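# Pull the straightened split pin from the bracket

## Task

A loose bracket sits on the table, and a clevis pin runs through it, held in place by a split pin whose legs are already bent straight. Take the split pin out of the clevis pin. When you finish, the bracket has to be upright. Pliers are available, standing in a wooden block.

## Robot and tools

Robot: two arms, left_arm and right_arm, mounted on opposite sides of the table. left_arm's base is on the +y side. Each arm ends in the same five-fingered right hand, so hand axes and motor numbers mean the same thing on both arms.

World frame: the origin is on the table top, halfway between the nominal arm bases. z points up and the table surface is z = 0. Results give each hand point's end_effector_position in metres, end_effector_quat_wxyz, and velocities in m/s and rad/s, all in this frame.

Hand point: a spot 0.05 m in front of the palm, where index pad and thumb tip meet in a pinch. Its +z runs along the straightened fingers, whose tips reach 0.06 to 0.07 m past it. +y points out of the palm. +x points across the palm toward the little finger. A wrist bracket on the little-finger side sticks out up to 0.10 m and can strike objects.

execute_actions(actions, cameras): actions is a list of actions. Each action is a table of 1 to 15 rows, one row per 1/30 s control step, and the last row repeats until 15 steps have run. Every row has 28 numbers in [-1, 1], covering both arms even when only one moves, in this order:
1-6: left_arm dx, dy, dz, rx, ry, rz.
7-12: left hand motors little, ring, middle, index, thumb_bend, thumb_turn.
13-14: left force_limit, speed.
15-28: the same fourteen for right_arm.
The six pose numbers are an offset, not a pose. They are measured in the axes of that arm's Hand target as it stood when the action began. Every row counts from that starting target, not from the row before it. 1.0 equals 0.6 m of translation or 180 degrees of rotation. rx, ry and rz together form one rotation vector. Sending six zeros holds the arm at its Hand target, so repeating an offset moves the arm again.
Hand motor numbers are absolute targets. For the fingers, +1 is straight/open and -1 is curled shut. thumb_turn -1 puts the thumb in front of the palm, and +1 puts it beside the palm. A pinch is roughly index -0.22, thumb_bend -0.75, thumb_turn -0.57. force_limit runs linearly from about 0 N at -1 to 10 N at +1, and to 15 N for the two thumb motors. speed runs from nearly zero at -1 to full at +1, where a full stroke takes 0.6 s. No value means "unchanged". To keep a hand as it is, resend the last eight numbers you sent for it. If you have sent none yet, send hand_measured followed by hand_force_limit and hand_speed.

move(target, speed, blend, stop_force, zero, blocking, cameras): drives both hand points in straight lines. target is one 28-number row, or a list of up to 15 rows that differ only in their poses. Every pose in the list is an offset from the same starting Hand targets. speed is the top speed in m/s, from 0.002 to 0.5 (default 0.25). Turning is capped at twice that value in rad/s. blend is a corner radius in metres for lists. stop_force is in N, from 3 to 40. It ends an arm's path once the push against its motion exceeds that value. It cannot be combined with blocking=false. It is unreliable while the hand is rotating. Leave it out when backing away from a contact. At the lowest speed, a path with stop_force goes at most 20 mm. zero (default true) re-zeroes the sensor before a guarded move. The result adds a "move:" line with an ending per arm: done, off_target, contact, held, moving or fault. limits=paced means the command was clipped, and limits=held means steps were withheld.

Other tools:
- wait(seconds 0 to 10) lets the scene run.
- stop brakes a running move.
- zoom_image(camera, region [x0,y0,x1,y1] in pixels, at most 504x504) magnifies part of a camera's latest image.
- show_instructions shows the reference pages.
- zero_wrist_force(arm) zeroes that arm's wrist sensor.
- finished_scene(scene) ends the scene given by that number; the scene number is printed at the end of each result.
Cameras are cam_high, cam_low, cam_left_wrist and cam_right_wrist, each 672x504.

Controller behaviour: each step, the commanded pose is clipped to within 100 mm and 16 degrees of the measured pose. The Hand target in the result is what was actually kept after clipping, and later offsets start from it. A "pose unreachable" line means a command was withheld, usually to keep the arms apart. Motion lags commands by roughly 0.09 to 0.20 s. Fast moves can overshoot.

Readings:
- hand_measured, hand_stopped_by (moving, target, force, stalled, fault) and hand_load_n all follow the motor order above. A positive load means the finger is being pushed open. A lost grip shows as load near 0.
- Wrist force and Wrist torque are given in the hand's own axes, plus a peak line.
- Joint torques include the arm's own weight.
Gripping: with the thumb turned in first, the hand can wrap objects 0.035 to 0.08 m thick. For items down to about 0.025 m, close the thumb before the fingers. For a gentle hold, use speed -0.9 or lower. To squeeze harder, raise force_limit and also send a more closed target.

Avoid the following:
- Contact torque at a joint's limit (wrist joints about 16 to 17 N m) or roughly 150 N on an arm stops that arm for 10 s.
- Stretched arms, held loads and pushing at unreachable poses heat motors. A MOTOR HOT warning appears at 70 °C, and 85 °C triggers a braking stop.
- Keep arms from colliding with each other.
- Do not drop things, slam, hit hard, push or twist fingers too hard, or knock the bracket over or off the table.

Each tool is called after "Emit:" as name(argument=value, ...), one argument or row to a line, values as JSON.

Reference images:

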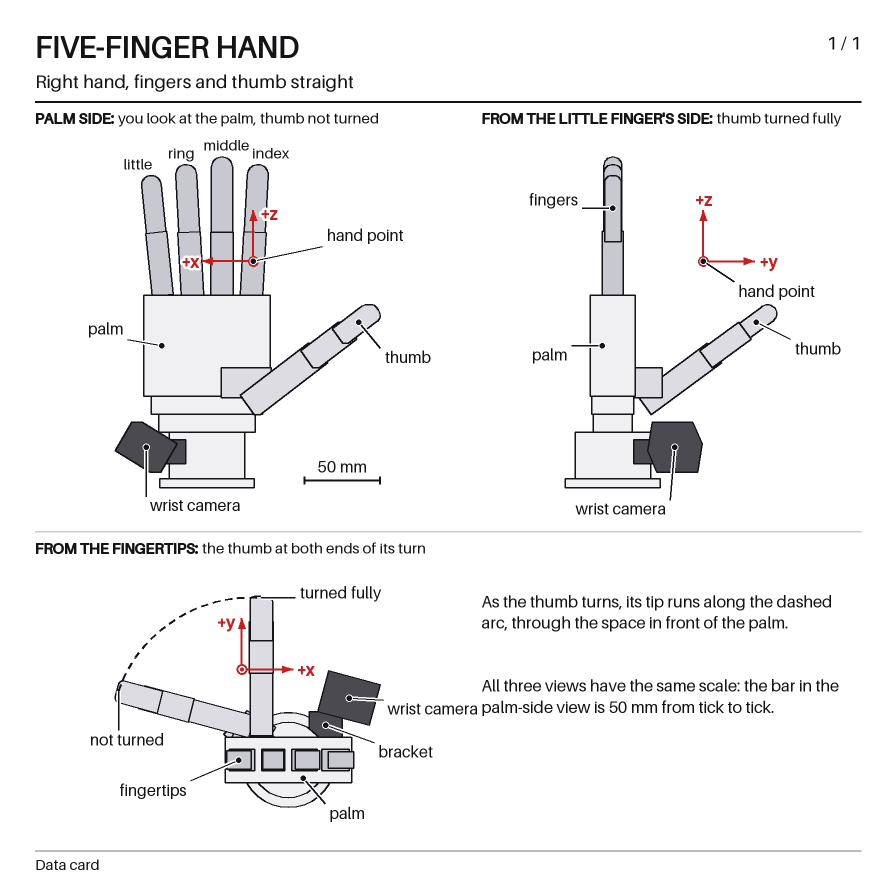

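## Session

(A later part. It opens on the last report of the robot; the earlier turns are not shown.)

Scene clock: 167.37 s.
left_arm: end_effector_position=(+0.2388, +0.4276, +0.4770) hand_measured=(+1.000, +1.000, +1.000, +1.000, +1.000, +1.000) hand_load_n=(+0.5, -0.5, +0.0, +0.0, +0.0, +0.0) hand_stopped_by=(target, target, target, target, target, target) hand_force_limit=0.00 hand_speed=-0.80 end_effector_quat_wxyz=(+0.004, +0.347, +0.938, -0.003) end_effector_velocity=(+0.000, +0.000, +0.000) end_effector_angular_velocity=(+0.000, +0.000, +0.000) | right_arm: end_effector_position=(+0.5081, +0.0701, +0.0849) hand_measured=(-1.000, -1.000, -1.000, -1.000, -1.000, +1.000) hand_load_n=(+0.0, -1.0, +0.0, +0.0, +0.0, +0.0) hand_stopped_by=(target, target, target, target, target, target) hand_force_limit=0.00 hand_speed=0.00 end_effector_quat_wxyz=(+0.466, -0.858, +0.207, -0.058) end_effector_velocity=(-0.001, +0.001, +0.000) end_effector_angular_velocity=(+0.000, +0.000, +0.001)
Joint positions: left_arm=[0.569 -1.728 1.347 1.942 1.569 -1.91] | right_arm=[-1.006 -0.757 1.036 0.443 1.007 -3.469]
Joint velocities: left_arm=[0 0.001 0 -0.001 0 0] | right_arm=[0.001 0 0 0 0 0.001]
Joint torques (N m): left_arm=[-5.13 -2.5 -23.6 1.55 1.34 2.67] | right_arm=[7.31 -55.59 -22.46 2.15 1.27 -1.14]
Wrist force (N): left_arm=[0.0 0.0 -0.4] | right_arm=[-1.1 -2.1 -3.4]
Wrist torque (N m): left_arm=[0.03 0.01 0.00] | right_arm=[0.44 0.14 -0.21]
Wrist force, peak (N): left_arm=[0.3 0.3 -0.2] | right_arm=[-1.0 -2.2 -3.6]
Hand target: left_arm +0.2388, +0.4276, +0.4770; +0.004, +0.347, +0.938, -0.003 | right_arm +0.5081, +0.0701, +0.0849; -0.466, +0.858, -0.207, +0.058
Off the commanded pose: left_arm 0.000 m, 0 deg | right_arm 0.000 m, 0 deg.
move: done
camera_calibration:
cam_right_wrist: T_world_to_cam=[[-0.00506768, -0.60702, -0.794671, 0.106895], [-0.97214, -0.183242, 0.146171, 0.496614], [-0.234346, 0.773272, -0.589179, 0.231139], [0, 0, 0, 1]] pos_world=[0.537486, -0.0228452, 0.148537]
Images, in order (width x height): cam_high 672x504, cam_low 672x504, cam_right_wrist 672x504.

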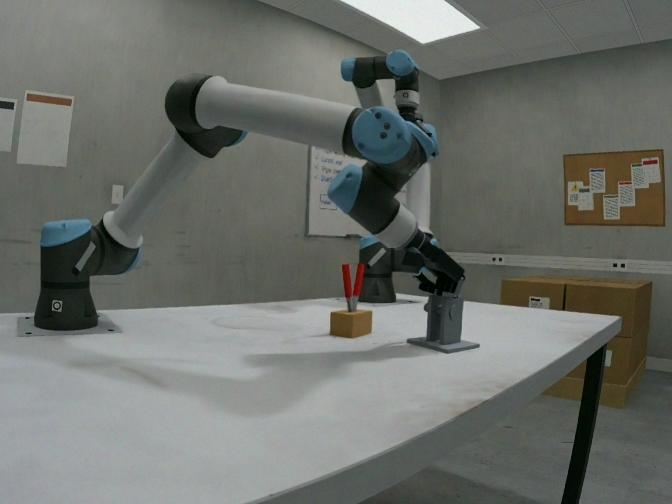

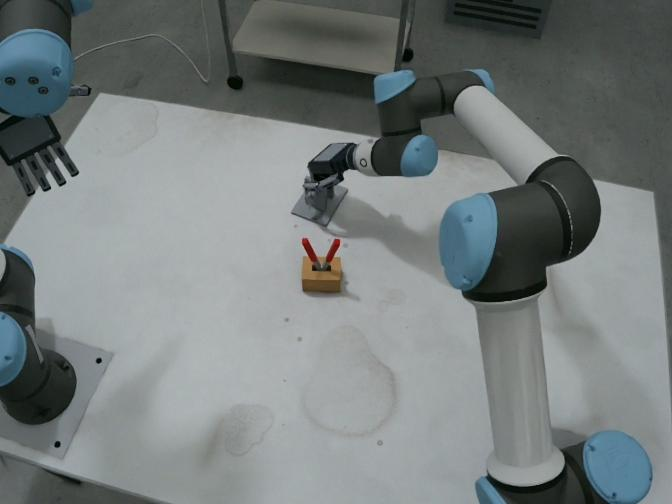

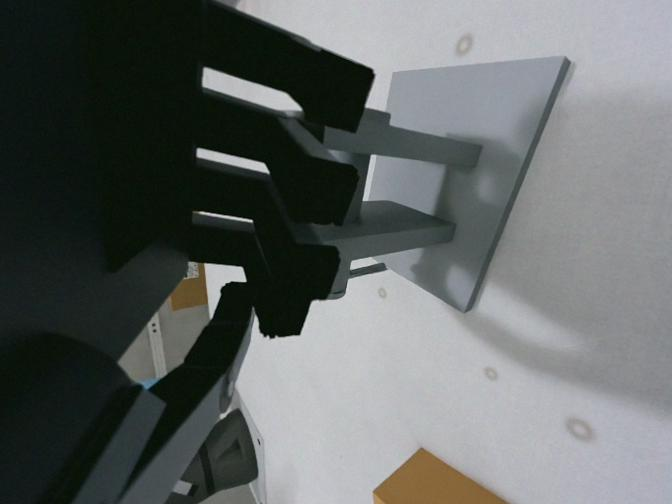

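Emit:
move(
  target=[0,0,0,0,0,0,1,1,1,1,1,1,0,-0.8,-0.0067,-0.0604,-0.0405,0,0,0,-1,-1,-1,-1,-1,1,0,0],
  speed=0.08,
  cameras=[],
)

Emit:
move(
  target=[0,0,0,0,0,0,1,1,1,1,1,1,0,-0.8,0.0139,0.0109,-0.0166,-0.0083,-0.0733,-0.0496,-1,-1,-1,-1,1,1,0,0],
  speed=0.08,
  cameras=["cam_low","cam_high","cam_right_wrist"],
)

Emit:
zoom_image(
  camera="cam_low",
  region=[270, 120, 370, 220],
)

Emit:
zoom_image(
  camera="cam_high",
  region=[390, 230, 510, 350],
)

Scene clock: 196.10 s.
left_arm: end_effector_position=(+0.2388, +0.4276, +0.4770) hand_measured=(+1.000, +1.000, +1.000, +1.000, +1.000, +1.000) hand_load_n=(+0.0, +0.0, +0.0, +0.0, +0.0, +0.0) hand_stopped_by=(target, target, target, target, target, target) hand_force_limit=0.00 hand_speed=-0.80 end_effector_quat_wxyz=(+0.004, +0.347, +0.938, -0.003) end_effector_velocity=(+0.000, +0.000, +0.000) end_effector_angular_velocity=(+0.000, +0.001, +0.000) | right_arm: end_effector_position=(+0.5082, +0.0703, +0.1286) hand_measured=(-1.000, -1.000, -1.000, -1.000, -1.000, +1.000) hand_load_n=(+0.0, +0.0, +0.0, +0.0, +0.0, +0.0) hand_stopped_by=(target, target, target, target, target, target) hand_force_limit=0.00 hand_speed=0.00 end_effector_quat_wxyz=(+0.466, -0.858, +0.207, -0.058) end_effector_velocity=(+0.000, +0.000, +0.001) end_effector_angular_velocity=(+0.000, +0.000, +0.000)
Joint positions: left_arm=[0.569 -1.728 1.347 1.942 1.569 -1.91] | right_arm=[-1.006 -0.785 0.971 0.535 1.007 -3.469]
Joint velocities: left_arm=[0 0.001 0 -0.001 0 0] | right_arm=[0 0 -0.002 0.003 0 0]
Joint torques (N m): left_arm=[-6.08 -3.16 -23.43 1.57 1.33 2.63] | right_arm=[7.68 -59.92 -27.58 2.21 -0.03 -2.1]
Wrist force (N): left_arm=[0.0 0.0 -0.1] | right_arm=[0.1 2.0 -0.1]
Wrist torque (N m): left_arm=[0.00 0.01 -0.01] | right_arm=[0.34 -0.03 0.01]
Wrist force, peak (N): left_arm=[-0.4 0.1 -0.3] | right_arm=[-1.3 -2.3 -3.6]
Hand target: left_arm +0.2388, +0.4276, +0.4770; +0.004, +0.347, +0.938, -0.003 | right_arm +0.5082, +0.0703, +0.1287; -0.466, +0.858, -0.207, +0.058
Off the commanded pose: left_arm 0.000 m, 0 deg | right_arm 0.000 m, 0 deg.
move: done
No camera images: "cameras" was empty.

Scene clock: 198.50 s.
left_arm: end_effector_position=(+0.2388, +0.4276, +0.4770) hand_measured=(+1.000, +1.000, +1.000, +1.000, +1.000, +1.000) hand_load_n=(+0.0, +0.0, +0.0, +0.0, +0.0, +0.0) hand_stopped_by=(target, target, target, target, target, target) hand_force_limit=0.00 hand_speed=-0.80 end_effector_quat_wxyz=(+0.004, +0.347, +0.938, -0.003) end_effector_velocity=(+0.000, +0.000, +0.000) end_effector_angular_velocity=(+0.002, +0.000, +0.000) | right_arm: end_effector_position=(+0.5109, +0.0560, +0.1281) hand_measured=(-1.000, -1.000, -1.000, -1.000, +1.000, +1.000) hand_load_n=(+0.0, +0.0, +0.0, +0.0, +0.0, +0.0) hand_stopped_by=(target, target, target, target, target, target) hand_force_limit=0.00 hand_speed=0.00 end_effector_quat_wxyz=(+0.470, -0.879, +0.086, +0.007) end_effector_velocity=(+0.000, +0.000, +0.000) end_effector_angular_velocity=(+0.000, +0.001, +0.001)
Joint positions: left_arm=[0.569 -1.728 1.347 1.942 1.569 -1.91] | right_arm=[-1.065 -0.636 0.739 0.822 0.775 -3.787]
Joint velocities: left_arm=[0 0.002 0 0 -0.001 0] | right_arm=[0 0.001 -0.003 0.004 -0.001 -0.001]
Joint torques (N m): left_arm=[-5.36 -3.05 -23.04 1.28 1.42 2.56] | right_arm=[-12.09 -49.83 -27.86 2.5 -3.09 -2.2]
Wrist force (N): left_arm=[0.0 0.1 0.1] | right_arm=[0.2 2.0 0.1]
Wrist torque (N m): left_arm=[-0.01 0.00 0.00] | right_arm=[0.34 -0.05 0.02]
Wrist force, peak (N): left_arm=[0.3 -0.1 -0.4] | right_arm=[0.2 2.3 -0.3]
Hand target: left_arm +0.2388, +0.4276, +0.4770; +0.004, +0.347, +0.938, -0.003 | right_arm +0.5109, +0.0560, +0.1281; -0.470, +0.879, -0.086, -0.007
Off the commanded pose: left_arm 0.000 m, 0 deg | right_arm 0.000 m, 0 deg.
move: done
camera_calibration:
cam_right_wrist: T_world_to_cam=[[0.162193, -0.58509, -0.794583, 0.0460151], [-0.884002, -0.443949, 0.146456, 0.459954], [-0.438445, 0.678659, -0.589226, 0.377712], [0, 0, 0, 1]] pos_world=[0.564743, -0.0252185, 0.191758]
Images, in order (width x height): cam_high 672x504, cam_low 672x504, cam_right_wrist 672x504.

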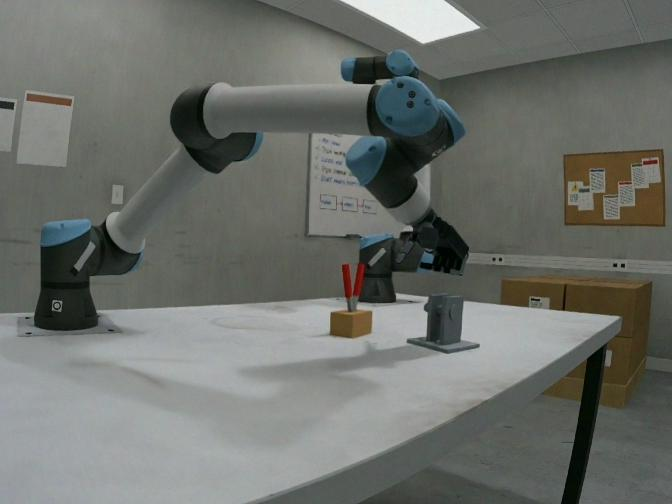

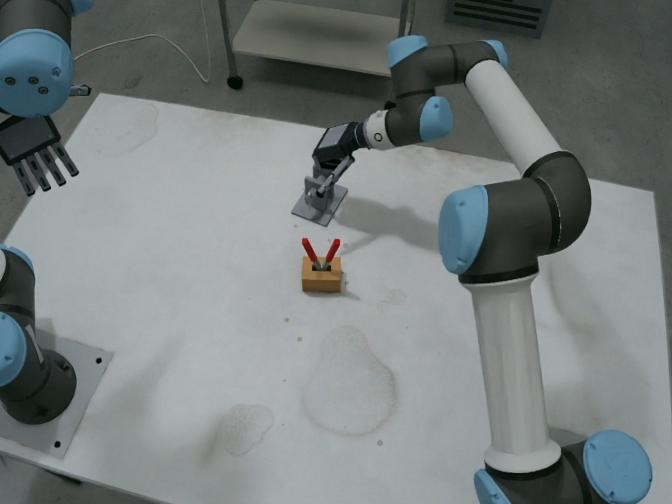

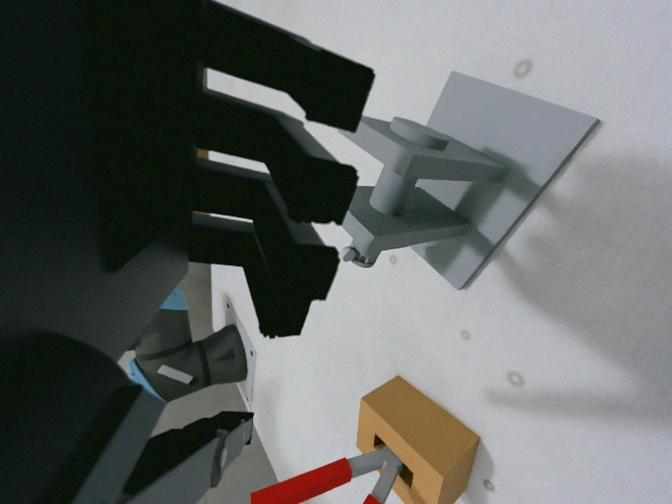

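Scaled by 5.040 from the camera's 672x504 image, which has a finer 960x720 frame.

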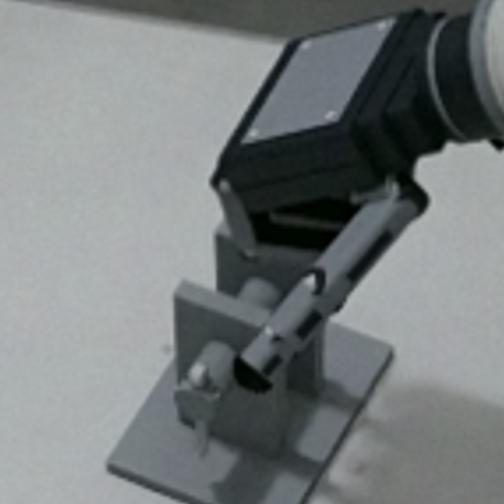

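Scaled by 4.200 from the camera's 672x504 image, which has a finer 960x720 frame.

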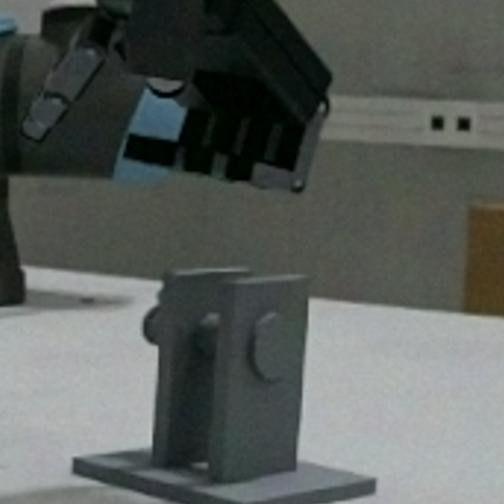

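Emit:
move(
  target=[0,0,0,0,0,0,1,1,1,1,1,1,0,-0.8,0.0085,0.0756,0.0513,0,0,0,-1,-1,-1,-1,1,1,0,0],
  speed=0.015,
  stop_force=5,
  cameras=["cam_low","cam_high","cam_right_wrist"],
)

Emit:
zoom_image(
  camera="cam_low",
  region=[270, 120, 370, 220],
)

Emit:
zoom_image(
  camera="cam_high",
  region=[390, 230, 510, 350],
)

Scene clock: 211.70 s.
left_arm: end_effector_position=(+0.2388, +0.4276, +0.4770) hand_measured=(+1.000, +1.000, +1.000, +1.000, +1.000, +1.000) hand_load_n=(+0.0, +0.0, +0.0, +0.0, +0.0, +0.0) hand_stopped_by=(target, target, target, target, target, target) hand_force_limit=0.00 hand_speed=-0.80 end_effector_quat_wxyz=(+0.004, +0.347, +0.938, -0.003) end_effector_velocity=(+0.000, -0.001, +0.000) end_effector_angular_velocity=(+0.000, +0.001, +0.000) | right_arm: end_effector_position=(+0.5109, +0.0560, +0.0857) hand_measured=(-1.000, -1.000, -1.000, -1.000, +1.000, +1.000) hand_load_n=(+0.0, -1.0, +0.0, +0.0, +0.0, +0.0) hand_stopped_by=(target, target, target, target, target, target) hand_force_limit=0.00 hand_speed=0.00 end_effector_quat_wxyz=(+0.470, -0.879, +0.086, +0.007) end_effector_velocity=(+0.000, -0.001, +0.000) end_effector_angular_velocity=(-0.001, +0.000, +0.000)
Joint positions: left_arm=[0.569 -1.728 1.347 1.942 1.569 -1.91] | right_arm=[-1.065 -0.615 0.808 0.732 0.775 -3.788]
Joint velocities: left_arm=[0 0.001 0 -0.001 0.001 0] | right_arm=[-0.001 0 0 0.002 0 -0.002]
Joint torques (N m): left_arm=[-5.77 -2.99 -22.79 1.31 1.27 2.48] | right_arm=[7.95 -58.62 -22.83 2.89 -1.65 -1.22]
Wrist force (N): left_arm=[0.0 -0.2 -0.3] | right_arm=[-0.5 -2.8 -3.2]
Wrist torque (N m): left_arm=[-0.02 0.02 -0.01] | right_arm=[0.47 0.09 -0.22]
Wrist force, peak (N): left_arm=[0.5 -0.4 -0.1] | right_arm=[1.6 -7.7 -10.4]
Hand target: left_arm +0.2388, +0.4276, +0.4770; +0.004, +0.347, +0.938, -0.003 | right_arm +0.5109, +0.0560, +0.0857; -0.470, +0.879, -0.086, -0.007
Off the commanded pose: left_arm 0.000 m, 0 deg | right_arm 0.013 m, 0 deg.
move: contact (right_arm)
camera_calibration:
cam_right_wrist: T_world_to_cam=[[0.16228, -0.585128, -0.794538, 0.0122749], [-0.883887, -0.444146, 0.146557, 0.466129], [-0.438645, 0.678498, -0.589263, 0.352857], [0, 0, 0, 1]] pos_world=[0.564792, -0.0252011, 0.149364]
Images, in order (width x height): cam_high 672x504, cam_low 672x504, cam_right_wrist 672x504.

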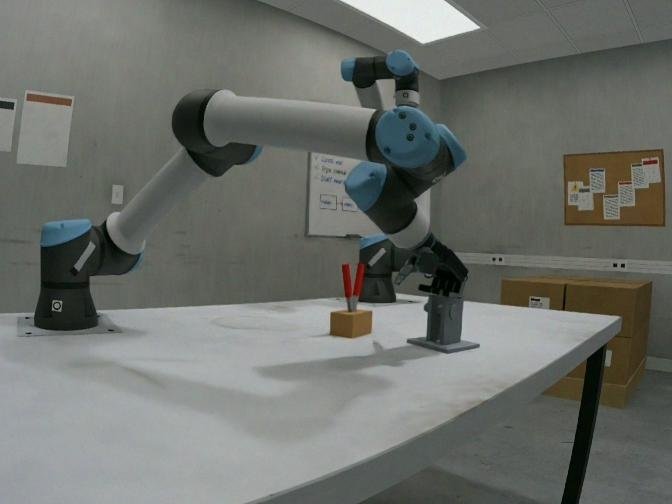

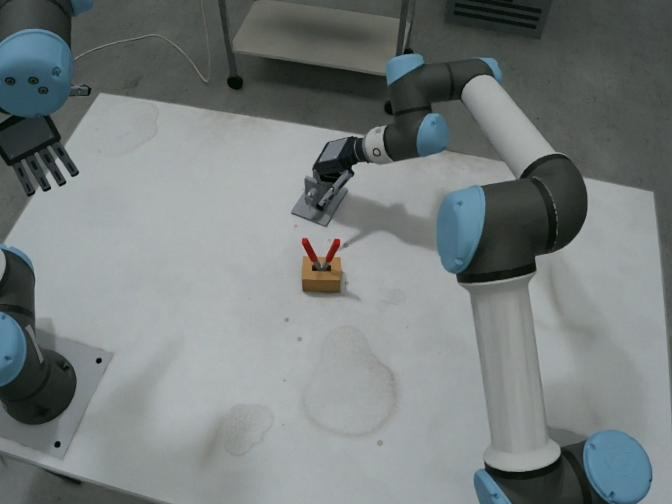

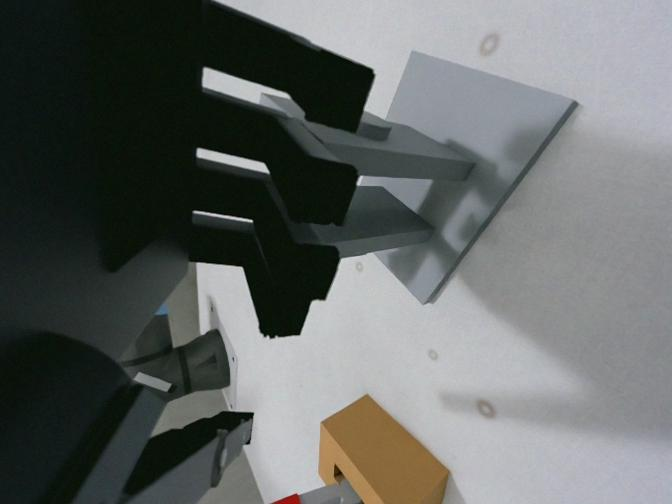

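Scaled by 5.040 from the camera's 672x504 image, which has a finer 960x720 frame.

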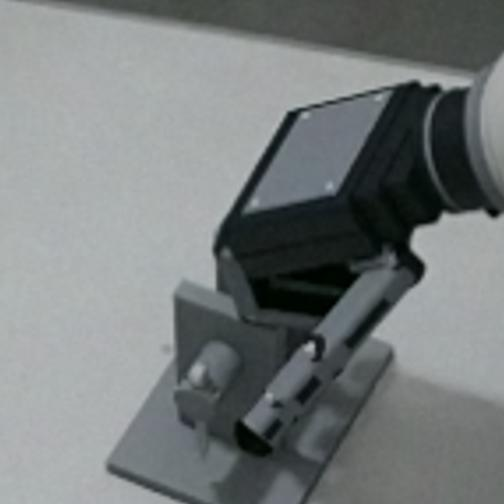

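Scaled by 4.200 from the camera's 672x504 image, which has a finer 960x720 frame.

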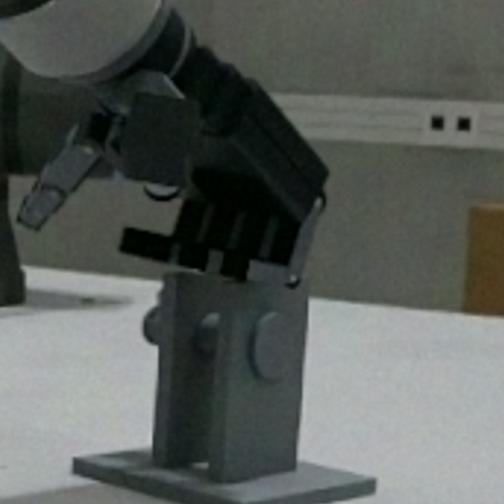

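Emit:
move(
  target=[-0.253,-0.065,0.083,0.166,-0.472,0,-1,-1,-1,1,1,-1,0.3,0.3,0,0,0,0,0,0,-1,-1,-1,-1,1,1,0,0],
  speed=0.25,
  cameras=["cam_low","cam_high"],
)

Scene clock: 256.40 s.
left_arm: end_effector_position=(+0.3288, +0.2988, +0.4290) hand_measured=(-1.000, -1.000, -1.000, +1.000, +1.000, -1.000) hand_load_n=(+0.0, +0.0, +0.0, -0.5, +0.0, +0.0) hand_stopped_by=(target, target, target, target, target, target) hand_force_limit=0.30 hand_speed=0.30 end_effector_quat_wxyz=(+0.547, +0.244, +0.660, -0.453) end_effector_velocity=(+0.000, +0.000, -0.001) end_effector_angular_velocity=(+0.001, +0.001, +0.001) | right_arm: end_effector_position=(+0.5109, +0.0560, +0.0857) hand_measured=(-1.000, -1.000, -1.000, -1.000, +1.000, +1.000) hand_load_n=(+0.0, -1.0, +0.0, +0.0, +0.0, +0.0) hand_stopped_by=(target, target, target, target, target, target) hand_force_limit=0.00 hand_speed=0.00 end_effector_quat_wxyz=(+0.470, -0.879, +0.086, +0.007) end_effector_velocity=(-0.001, +0.001, +0.000) end_effector_angular_velocity=(+0.000, -0.001, +0.001)
Joint positions: left_arm=[0.679 -2.233 2.184 0.038 1.679 -1.909] | right_arm=[-1.065 -0.615 0.808 0.732 0.775 -3.788]
Joint velocities: left_arm=[0 0.001 0.001 -0.001 0 0] | right_arm=[0.002 0 0 -0.001 0 0]
Joint torques (N m): left_arm=[11.85 13.08 -15.01 -4.56 1.42 -2.51] | right_arm=[7.79 -58.29 -18.33 0.9 -1.44 -1.23]
Wrist force (N): left_arm=[1.1 -0.3 0.1] | right_arm=[-0.6 -2.6 -3.3]
Wrist torque (N m): left_arm=[-0.04 -0.30 0.11] | right_arm=[0.49 0.11 -0.22]
Wrist force, peak (N): left_arm=[2.2 -0.4 -1.3] | right_arm=[-0.8 -3.0 -3.5]
Hand target: left_arm +0.3289, +0.2988, +0.4289; +0.547, +0.244, +0.660, -0.454 | right_arm +0.5109, +0.0560, +0.0857; -0.470, +0.879, -0.086, -0.007
Off the commanded pose: left_arm 0.000 m, 0 deg | right_arm 0.000 m, 0 deg.
move: done
Images, in order (width x height): cam_high 672x504, cam_low 672x504.

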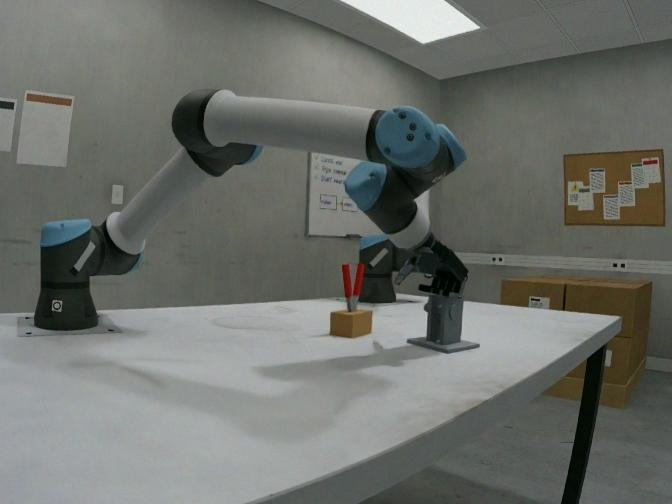

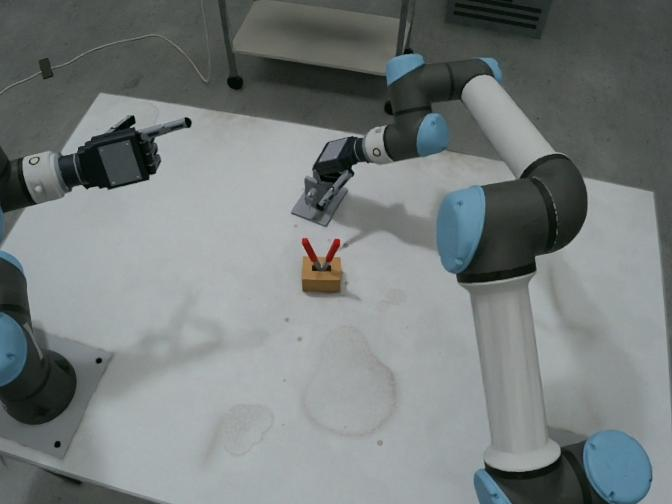

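Emit:
move(
  target=[0,0,0,0,0,-0.893,-1,-1,-1,1,1,-1,0.3,0.3,0,0,0,0,0,0,-1,-1,-1,-1,1,1,0,0],
  speed=0.4,
  cameras=[],
)

Emit:
move(
  target=[0,0,0,-0.25,0,0,-1,-1,-1,1,1,-1,0.3,0.3,0,0,0,0,0,0,-1,-1,-1,-1,1,1,0,0],
  speed=0.4,
  cameras=["cam_low"],
)

Scene clock: 268.93 s.
left_arm: end_effector_position=(+0.3290, +0.2987, +0.4288) hand_measured=(-1.000, -1.000, -1.000, +1.000, +1.000, -1.000) hand_load_n=(+0.0, +0.0, +0.5, +0.0, +0.0, +0.0) hand_stopped_by=(target, target, target, target, target, target) hand_force_limit=0.30 hand_speed=0.30 end_effector_quat_wxyz=(+0.355, +0.609, -0.351, +0.616) end_effector_velocity=(+0.000, +0.000, +0.000) end_effector_angular_velocity=(-0.002, +0.001, +0.001) | right_arm: end_effector_position=(+0.5109, +0.0560, +0.0857) hand_measured=(-1.000, -1.000, -1.000, -1.000, +1.000, +1.000) hand_load_n=(+0.0, -1.0, +0.0, +0.0, +0.0, +0.0) hand_stopped_by=(target, target, target, target, target, target) hand_force_limit=0.00 hand_speed=0.00 end_effector_quat_wxyz=(+0.470, -0.879, +0.086, +0.007) end_effector_velocity=(+0.000, +0.000, +0.000) end_effector_angular_velocity=(+0.000, -0.001, +0.002)
Joint positions: left_arm=[1.276 -1.875 1.904 -0.043 2.276 -4.722] | right_arm=[-1.065 -0.615 0.808 0.732 0.775 -3.788]
Joint velocities: left_arm=[0 -0.001 0.001 -0.001 -0.001 -0.003] | right_arm=[0.001 0 0 0.001 0 -0.002]
Joint torques (N m): left_arm=[12.14 -0.95 -14.35 -4.22 1.38 -2.51] | right_arm=[7.72 -58.23 -12.81 -0.59 -1.18 -1.35]
Wrist force (N): left_arm=[0.0 -0.1 0.2] | right_arm=[-0.6 -2.6 -3.4]
Wrist torque (N m): left_arm=[0.00 -0.06 0.01] | right_arm=[0.49 0.10 -0.22]
Wrist force, peak (N): left_arm=[1.5 -0.6 0.0] | right_arm=[-0.8 -2.9 -3.5]
Hand target: left_arm +0.3290, +0.2987, +0.4288; +0.355, +0.609, -0.351, +0.616 | right_arm +0.5109, +0.0560, +0.0857; -0.470, +0.879, -0.086, -0.007
Off the commanded pose: left_arm 0.000 m, 0 deg | right_arm 0.000 m, 0 deg.
move: done
No camera images: "cameras" was empty.

Scene clock: 269.87 s.
left_arm: end_effector_position=(+0.3306, +0.3008, +0.4282) hand_measured=(-1.000, -1.000, -1.000, +1.000, +1.000, -1.000) hand_load_n=(+0.0, +0.0, +0.0, +0.5, +0.0, +0.0) hand_stopped_by=(target, target, target, target, target, target) hand_force_limit=0.30 hand_speed=0.30 end_effector_quat_wxyz=(+0.417, +0.568, -0.415, +0.576) end_effector_velocity=(+0.000, +0.000, -0.001) end_effector_angular_velocity=(+0.001, +0.002, -0.001) | right_arm: end_effector_position=(+0.5109, +0.0560, +0.0857) hand_measured=(-1.000, -1.000, -1.000, -1.000, +1.000, +1.000) hand_load_n=(+0.0, -0.5, +0.0, +0.0, +0.0, +0.0) hand_stopped_by=(target, target, target, target, target, target) hand_force_limit=0.00 hand_speed=0.00 end_effector_quat_wxyz=(+0.470, -0.879, +0.086, +0.007) end_effector_velocity=(+0.000, +0.000, +0.000) end_effector_angular_velocity=(-0.001, +0.001, +0.000)
Joint positions: left_arm=[1.369 -1.727 1.794 -0.09 2.58 -4.727] | right_arm=[-1.065 -0.615 0.808 0.732 0.775 -3.788]
Joint velocities: left_arm=[0 0.001 0.001 0.001 0.001 0] | right_arm=[0 0 0 0.001 0 0]
Joint torques (N m): left_arm=[-7.65 -21.38 -13.46 1.34 1.53 -0.92] | right_arm=[7.86 -57.63 -11.9 -0.55 -1.16 -1.26]
Wrist force (N): left_arm=[-0.7 0.1 0.6] | right_arm=[-0.6 -2.7 -3.3]
Wrist torque (N m): left_arm=[0.04 0.03 0.00] | right_arm=[0.46 0.10 -0.23]
Wrist force, peak (N): left_arm=[3.0 -4.6 0.6] | right_arm=[-0.6 -3.0 -3.4]
Hand target: left_arm +0.3306, +0.3007, +0.4281; +0.417, +0.568, -0.415, +0.576 | right_arm +0.5109, +0.0560, +0.0857; -0.470, +0.879, -0.086, -0.007
Off the commanded pose: left_arm 0.003 m, 33 deg | right_arm 0.000 m, 0 deg.
move: held (left_arm; a check stopped the path); limits=held
pose unreachable (left arm): on one or more control steps of this call, first in action 0 (counted from 0), this arm could not follow its commanded pose, so it was not sent that pose on those steps. It may still have moved: this result reports where it is.
cause: moving toward the commanded pose would bring two parts of the arm too close to each other (joints 4 (wrist 1) to 6 (wrist 3) lie between them).
Images, in order (width x height): cam_low 672x504.

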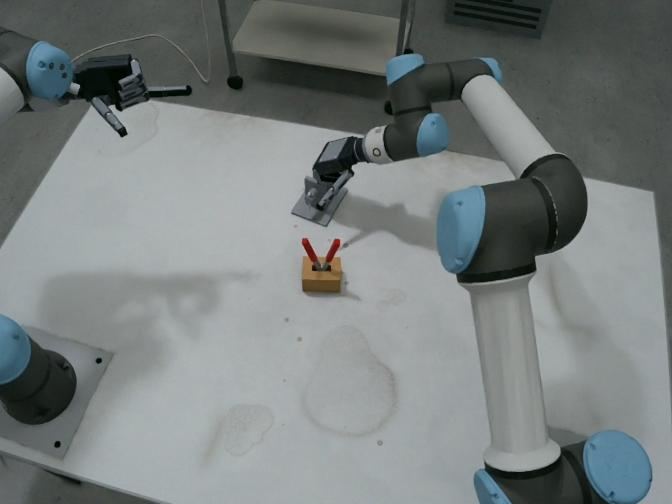

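Emit:
move(
  target=[-0.5133,-0.118,0.231,-0.1167,0,0,-1,-1,-1,1,1,-1,0.3,0.3,0,0,0,0,0,0,-1,-1,-1,-1,1,1,0,0],
  speed=0.2,
  cameras=["cam_low","cam_high"],
)

Scene clock: 283.27 s.
left_arm: end_effector_position=(+0.4426, +0.1873, +0.1218) hand_measured=(-1.000, -1.000, -1.000, +1.000, +1.000, -1.000) hand_load_n=(+0.0, +0.0, +0.0, +0.0, +0.0, +0.0) hand_stopped_by=(target, target, target, target, target, target) hand_force_limit=0.30 hand_speed=0.30 end_effector_quat_wxyz=(+0.514, +0.482, -0.513, +0.491) end_effector_velocity=(+0.001, -0.001, -0.001) end_effector_angular_velocity=(-0.001, +0.000, -0.001) | right_arm: end_effector_position=(+0.5109, +0.0560, +0.0857) hand_measured=(-1.000, -1.000, -1.000, -1.000, +1.000, +1.000) hand_load_n=(+0.0, -0.5, +0.0, +0.0, +0.0, +0.0) hand_stopped_by=(target, target, target, target, target, target) hand_force_limit=0.00 hand_speed=0.00 end_effector_quat_wxyz=(+0.470, -0.879, +0.086, +0.007) end_effector_velocity=(+0.000, +0.000, +0.000) end_effector_angular_velocity=(+0.000, +0.000, +0.001)
Joint positions: left_arm=[1.243 -0.952 1.672 -0.751 2.821 -4.734] | right_arm=[-1.065 -0.615 0.808 0.732 0.775 -3.788]
Joint velocities: left_arm=[0 0.004 -0.002 -0.003 0.001 -0.002] | right_arm=[0.001 0 0 0 0 0]
Joint torques (N m): left_arm=[-8.12 -35.41 -25.26 -2.96 1.53 -2.52] | right_arm=[7.96 -57.96 -10.6 -0.56 -1.01 -1.4]
Wrist force (N): left_arm=[-0.3 0.0 0.0] | right_arm=[-0.7 -2.6 -3.5]
Wrist torque (N m): left_arm=[0.07 0.03 0.01] | right_arm=[0.49 0.12 -0.23]
Wrist force, peak (N): left_arm=[-0.7 1.0 0.7] | right_arm=[-0.7 -2.8 -3.6]
Hand target: left_arm +0.4426, +0.1872, +0.1217; +0.514, +0.482, -0.513, +0.491 | right_arm +0.5109, +0.0560, +0.0857; -0.470, +0.879, -0.086, -0.007
Off the commanded pose: left_arm 0.000 m, 0 deg | right_arm 0.000 m, 0 deg.
move: done
Images, in order (width x height): cam_high 672x504, cam_low 672x504.

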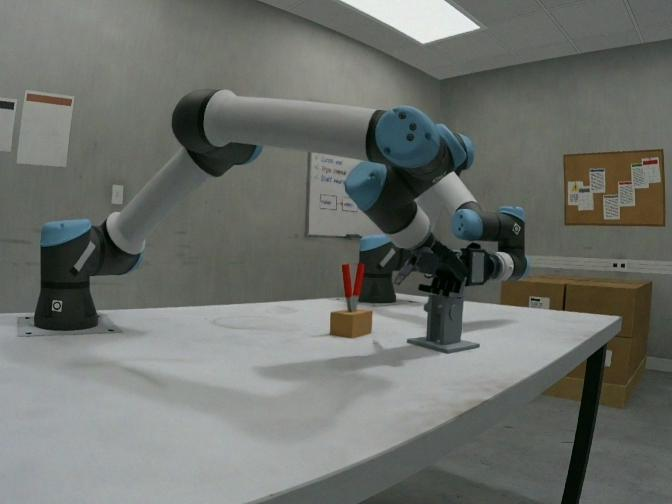

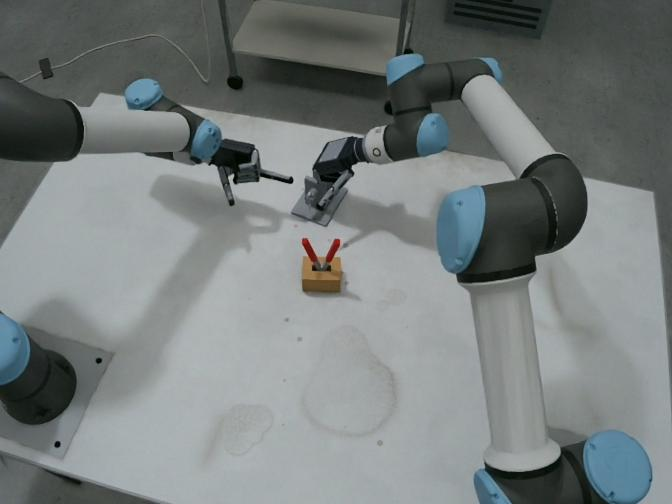

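Emit:
move(
  target=[-0.1363,0,0,0,0,0,-1,-1,-1,1,1,-1,0.3,0.3,0,0,0,0,0,0,-1,-1,-1,-1,1,1,0,0],
  speed=0.08,
  stop_force=5,
  cameras=["cam_low","cam_high","cam_left_wrist"],
)

Emit:
zoom_image(
  camera="cam_low",
  region=[250, 130, 350, 230],
)

Emit:
zoom_image(
  camera="cam_high",
  region=[390, 240, 510, 360],
)

Scene clock: 290.73 s.
left_arm: end_effector_position=(+0.4432, +0.1864, +0.0398) hand_measured=(-1.000, -1.000, -1.000, +1.000, +1.000, -1.000) hand_load_n=(+0.0, +0.0, +0.0, +0.0, +0.0, +0.0) hand_stopped_by=(target, target, target, target, target, target) hand_force_limit=0.30 hand_speed=0.30 end_effector_quat_wxyz=(+0.514, +0.482, -0.513, +0.491) end_effector_velocity=(+0.000, +0.000, +0.000) end_effector_angular_velocity=(+0.000, -0.001, +0.000) | right_arm: end_effector_position=(+0.5109, +0.0560, +0.0857) hand_measured=(-1.000, -1.000, -1.000, -1.000, +1.000, +1.000) hand_load_n=(+0.0, -0.5, +0.0, +0.0, +0.0, +0.0) hand_stopped_by=(target, target, target, target, target, target) hand_force_limit=0.00 hand_speed=0.00 end_effector_quat_wxyz=(+0.470, -0.879, +0.086, +0.007) end_effector_velocity=(-0.001, +0.000, +0.000) end_effector_angular_velocity=(+0.000, +0.000, +0.001)
Joint positions: left_arm=[1.242 -0.812 1.693 -0.912 2.82 -4.735] | right_arm=[-1.065 -0.615 0.808 0.732 0.775 -3.788]
Joint velocities: left_arm=[0 0.001 0 -0.002 0 0] | right_arm=[0.001 0 0 0 0 0]
Joint torques (N m): left_arm=[-8.56 -38.72 -5.65 -3 -1.33 -2.41] | right_arm=[7.63 -57.99 -11.17 -0.52 -0.96 -1.34]
Wrist force (N): left_arm=[0.0 0.1 0.2] | right_arm=[-0.6 -2.6 -3.3]
Wrist torque (N m): left_arm=[0.07 -0.04 0.00] | right_arm=[0.49 0.09 -0.22]
Wrist force, peak (N): left_arm=[-0.9 0.1 0.1] | right_arm=[-0.8 -2.8 -3.5]
Hand target: left_arm +0.4432, +0.1864, +0.0398; +0.514, +0.482, -0.513, +0.491 | right_arm +0.5109, +0.0560, +0.0857; -0.470, +0.879, -0.086, -0.007
Off the commanded pose: left_arm 0.000 m, 0 deg | right_arm 0.000 m, 0 deg.
move: done
camera_calibration:
cam_left_wrist: T_world_to_cam=[[-0.974835, 0.00727272, 0.22281, 0.429877], [-0.190806, 0.489631, -0.850796, 0.0313614], [-0.115282, -0.871899, -0.475922, 0.349379], [0, 0, 0, 1]] pos_world=[0.46532, 0.286141, 0.0971784]
Images, in order (width x height): cam_high 672x504, cam_low 672x504, cam_left_wrist 672x504.

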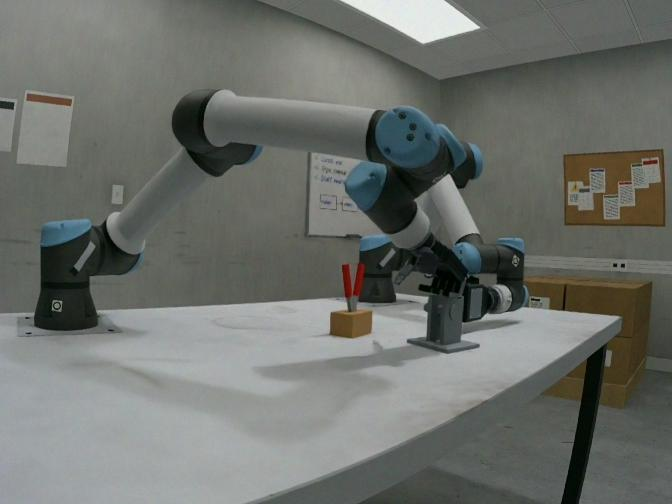

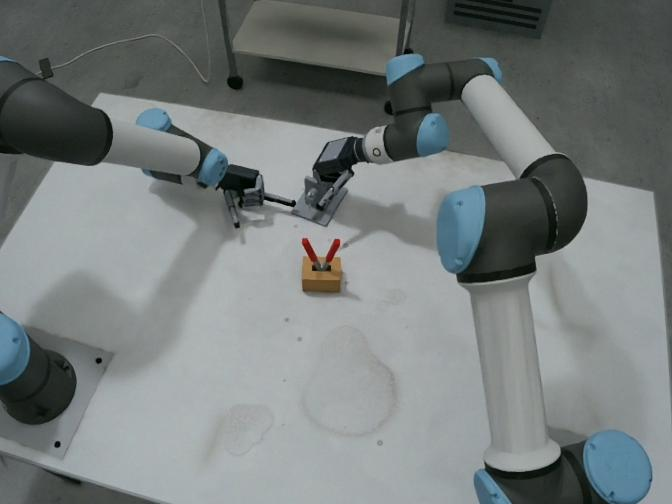

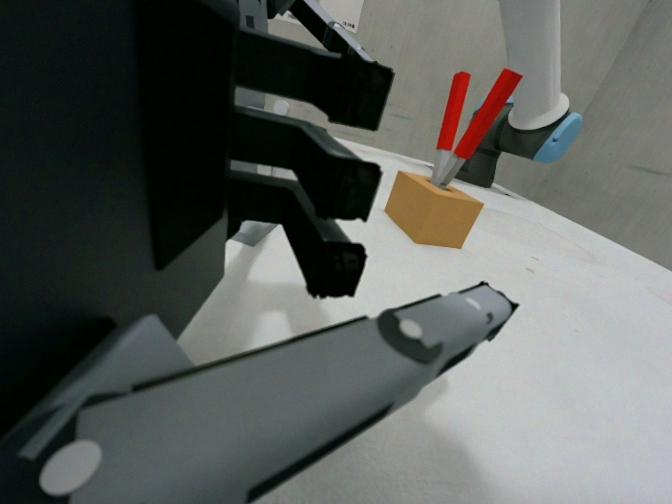

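Scaled by 5.040 from the camera's 672x504 image, which has a finer 960x720 frame.

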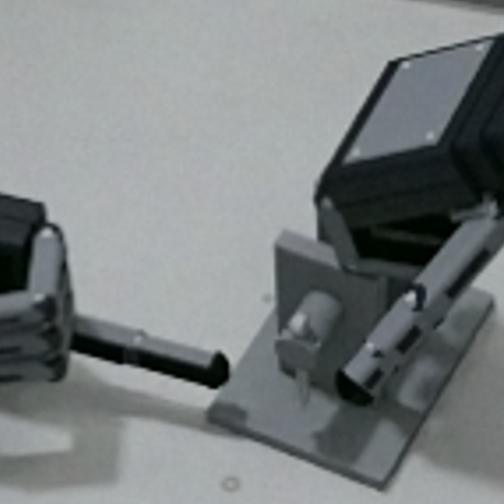

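Scaled by 4.200 from the camera's 672x504 image, which has a finer 960x720 frame.

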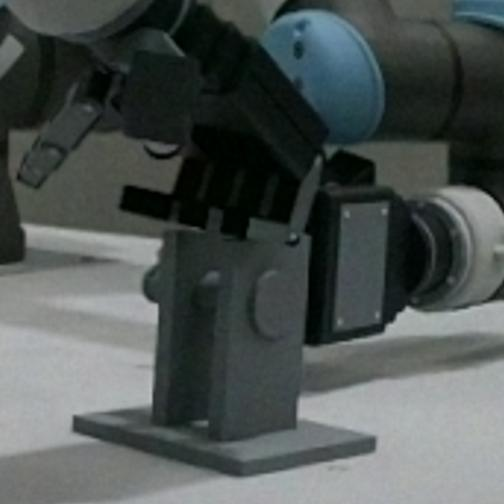

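Emit:
zoom_image(
  camera="cam_low",
  region=[295, 180, 325, 220],
)

Scaled by 12.600 from the camera's 672x504 image, which has a finer 960x720 frame.

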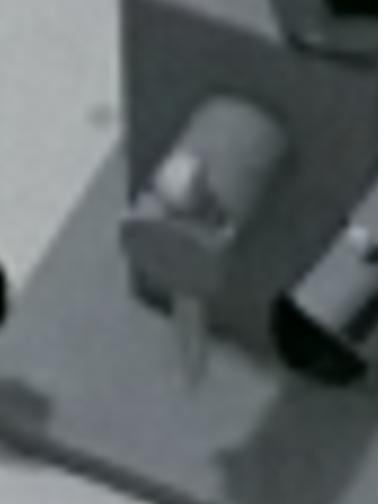

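Emit:
move(
  target=[-0.0167,0.0067,0,0,0,0,-1,-1,-1,1,1,-1,0.3,0.3,0,0,0,0,0,0,-1,-1,-1,-1,1,1,0,0],
  speed=0.03,
  stop_force=5,
  cameras=[],
)

Emit:
move(
  target=[0,0,0.0933,0,0,0,-1,-1,-1,1,1,-1,0.3,0.3,0,0,0,0,0,0,-1,-1,-1,-1,1,1,0,0],
  speed=0.04,
  stop_force=5,
  cameras=["cam_low","cam_high","cam_left_wrist"],
)

Emit:
zoom_image(
  camera="cam_low",
  region=[290, 175, 330, 225],
)

Emit:
zoom_image(
  camera="cam_high",
  region=[400, 280, 470, 360],
)

Scene clock: 307.87 s.
left_arm: end_effector_position=(+0.4392, +0.1865, +0.0298) hand_measured=(-1.000, -1.000, -1.000, +1.000, +1.000, -1.000) hand_load_n=(+0.0, +0.0, +0.5, +0.0, +0.0, +0.5) hand_stopped_by=(target, target, target, target, target, target) hand_force_limit=0.30 hand_speed=0.30 end_effector_quat_wxyz=(+0.514, +0.482, -0.513, +0.491) end_effector_velocity=(+0.000, +0.000, -0.001) end_effector_angular_velocity=(+0.000, +0.001, -0.001) | right_arm: end_effector_position=(+0.5109, +0.0560, +0.0857) hand_measured=(-1.000, -1.000, -1.000, -1.000, +1.000, +1.000) hand_load_n=(+0.0, -0.5, +0.0, +0.0, +0.0, +0.0) hand_stopped_by=(target, target, target, target, target, target) hand_force_limit=0.00 hand_speed=0.00 end_effector_quat_wxyz=(+0.470, -0.879, +0.086, +0.007) end_effector_velocity=(+0.000, -0.001, +0.000) end_effector_angular_velocity=(-0.001, +0.004, -0.002)
Joint positions: left_arm=[1.24 -0.799 1.706 -0.938 2.818 -4.734] | right_arm=[-1.065 -0.615 0.808 0.732 0.775 -3.788]
Joint velocities: left_arm=[0 0.002 0 -0.001 0.001 0] | right_arm=[-0.001 0 0 0.003 0 0.002]
Joint torques (N m): left_arm=[-9.02 -38.6 -6.19 -2.84 -1.43 -2.8] | right_arm=[7.5 -57.55 -11.16 -0.49 -0.84 -1.29]
Wrist force (N): left_arm=[-0.6 0.5 0.2] | right_arm=[-0.6 -2.8 -3.4]
Wrist torque (N m): left_arm=[0.14 0.05 -0.02] | right_arm=[0.46 0.10 -0.22]
Wrist force, peak (N): left_arm=[-0.5 0.7 0.2] | right_arm=[-0.7 -2.8 -3.5]
Hand target: left_arm +0.4392, +0.1865, +0.0298; +0.514, +0.482, -0.513, +0.491 | right_arm +0.5109, +0.0560, +0.0857; -0.470, +0.879, -0.086, -0.007
Off the commanded pose: left_arm 0.000 m, 0 deg | right_arm 0.000 m, 0 deg.
move: done
No camera images: "cameras" was empty.

Scene clock: 310.00 s.
left_arm: end_effector_position=(+0.4372, +0.1521, +0.0301) hand_measured=(-1.000, -1.000, -1.000, +1.000, +1.000, -1.000) hand_load_n=(+0.0, +0.0, +0.0, +0.0, +0.0, +0.0) hand_stopped_by=(target, target, target, target, target, target) hand_force_limit=0.30 hand_speed=0.30 end_effector_quat_wxyz=(+0.514, +0.482, -0.513, +0.491) end_effector_velocity=(+0.000, +0.000, +0.002) end_effector_angular_velocity=(-0.002, -0.003, +0.000) | right_arm: end_effector_position=(+0.5109, +0.0560, +0.0857) hand_measured=(-1.000, -1.000, -1.000, -1.000, +1.000, +1.000) hand_load_n=(+0.0, -1.0, +0.0, +0.0, +0.0, -0.5) hand_stopped_by=(target, target, target, target, target, target) hand_force_limit=0.00 hand_speed=0.00 end_effector_quat_wxyz=(+0.470, -0.879, +0.086, +0.007) end_effector_velocity=(+0.000, +0.000, +0.000) end_effector_angular_velocity=(+0.000, +0.002, +0.000)
Joint positions: left_arm=[1.18 -0.793 1.692 -0.925 2.758 -4.73] | right_arm=[-1.065 -0.615 0.808 0.732 0.775 -3.788]
Joint velocities: left_arm=[0 -0.003 0 -0.001 0 0] | right_arm=[0 0 0 0.001 0 0.001]
Joint torques (N m): left_arm=[11.41 -57.01 -5.82 -2.97 1.33 -2.55] | right_arm=[7.76 -58.05 -11.49 0.72 -0.75 -1.31]
Wrist force (N): left_arm=[-0.3 0.1 0.3] | right_arm=[1.7 -2.8 -5.0]
Wrist torque (N m): left_arm=[0.06 0.00 0.00] | right_arm=[0.48 0.20 -0.18]
Wrist force, peak (N): left_arm=[-0.6 2.8 -5.4] | right_arm=[1.8 -2.8 -5.1]
Hand target: left_arm +0.4373, +0.1521, +0.0301; +0.514, +0.482, -0.513, +0.491 | right_arm +0.5109, +0.0560, +0.0857; -0.470, +0.879, -0.086, -0.007
Off the commanded pose: left_arm 0.021 m, 0 deg | right_arm 0.000 m, 0 deg.
move: contact (left_arm)
camera_calibration:
cam_left_wrist: T_world_to_cam=[[-0.974822, 0.00737655, 0.222864, 0.426491], [-0.19082, 0.489511, -0.850862, 0.0388165], [-0.115371, -0.871966, -0.475778, 0.314213], [0, 0, 0, 1]] pos_world=[0.459411, 0.251836, 0.0874737]
Images, in order (width x height): cam_high 672x504, cam_low 672x504, cam_left_wrist 672x504.

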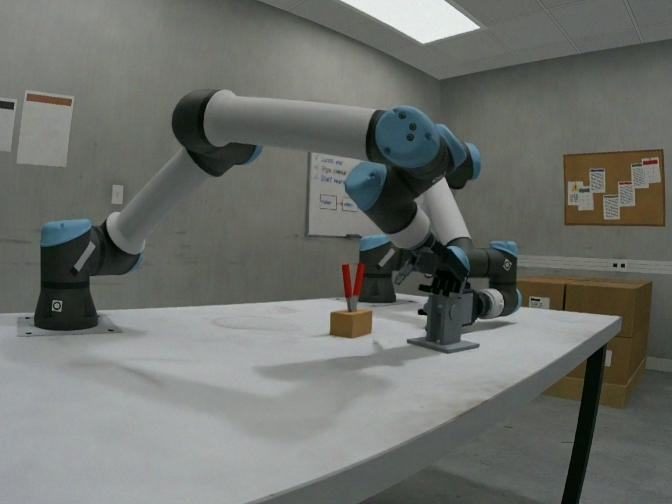

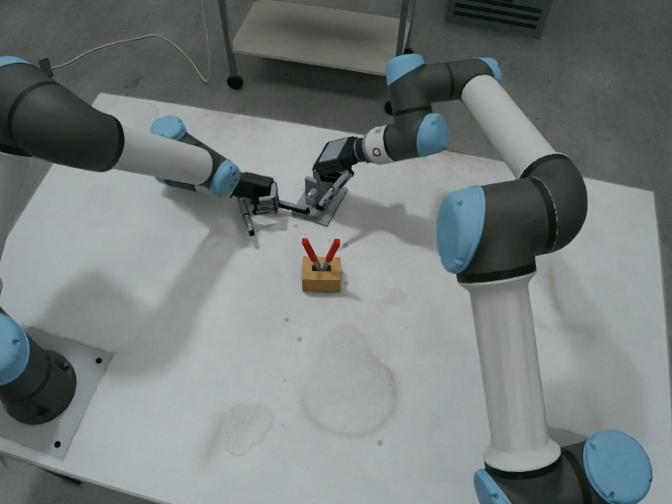

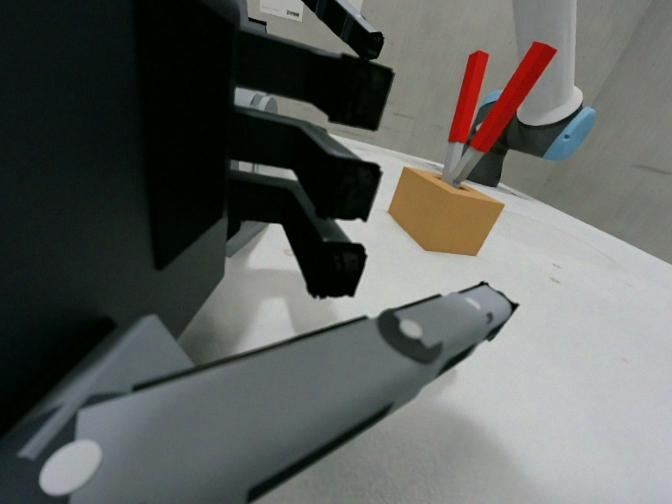

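Scaled by 10.080 from the camera's 672x504 image, which has a finer 960x720 frame.

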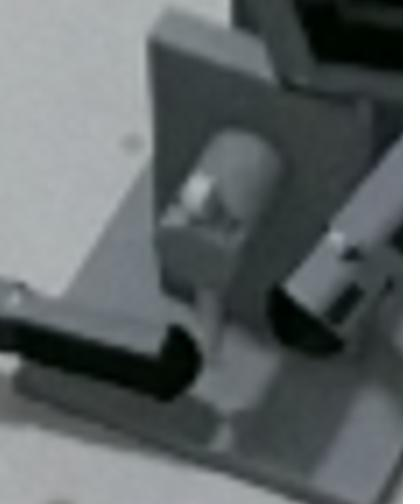

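Scaled by 6.300 from the camera's 672x504 image, which has a finer 960x720 frame.

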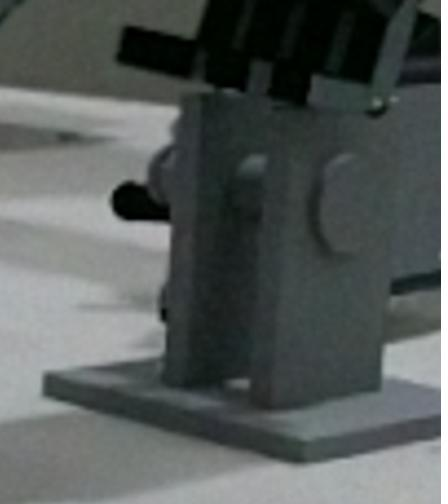

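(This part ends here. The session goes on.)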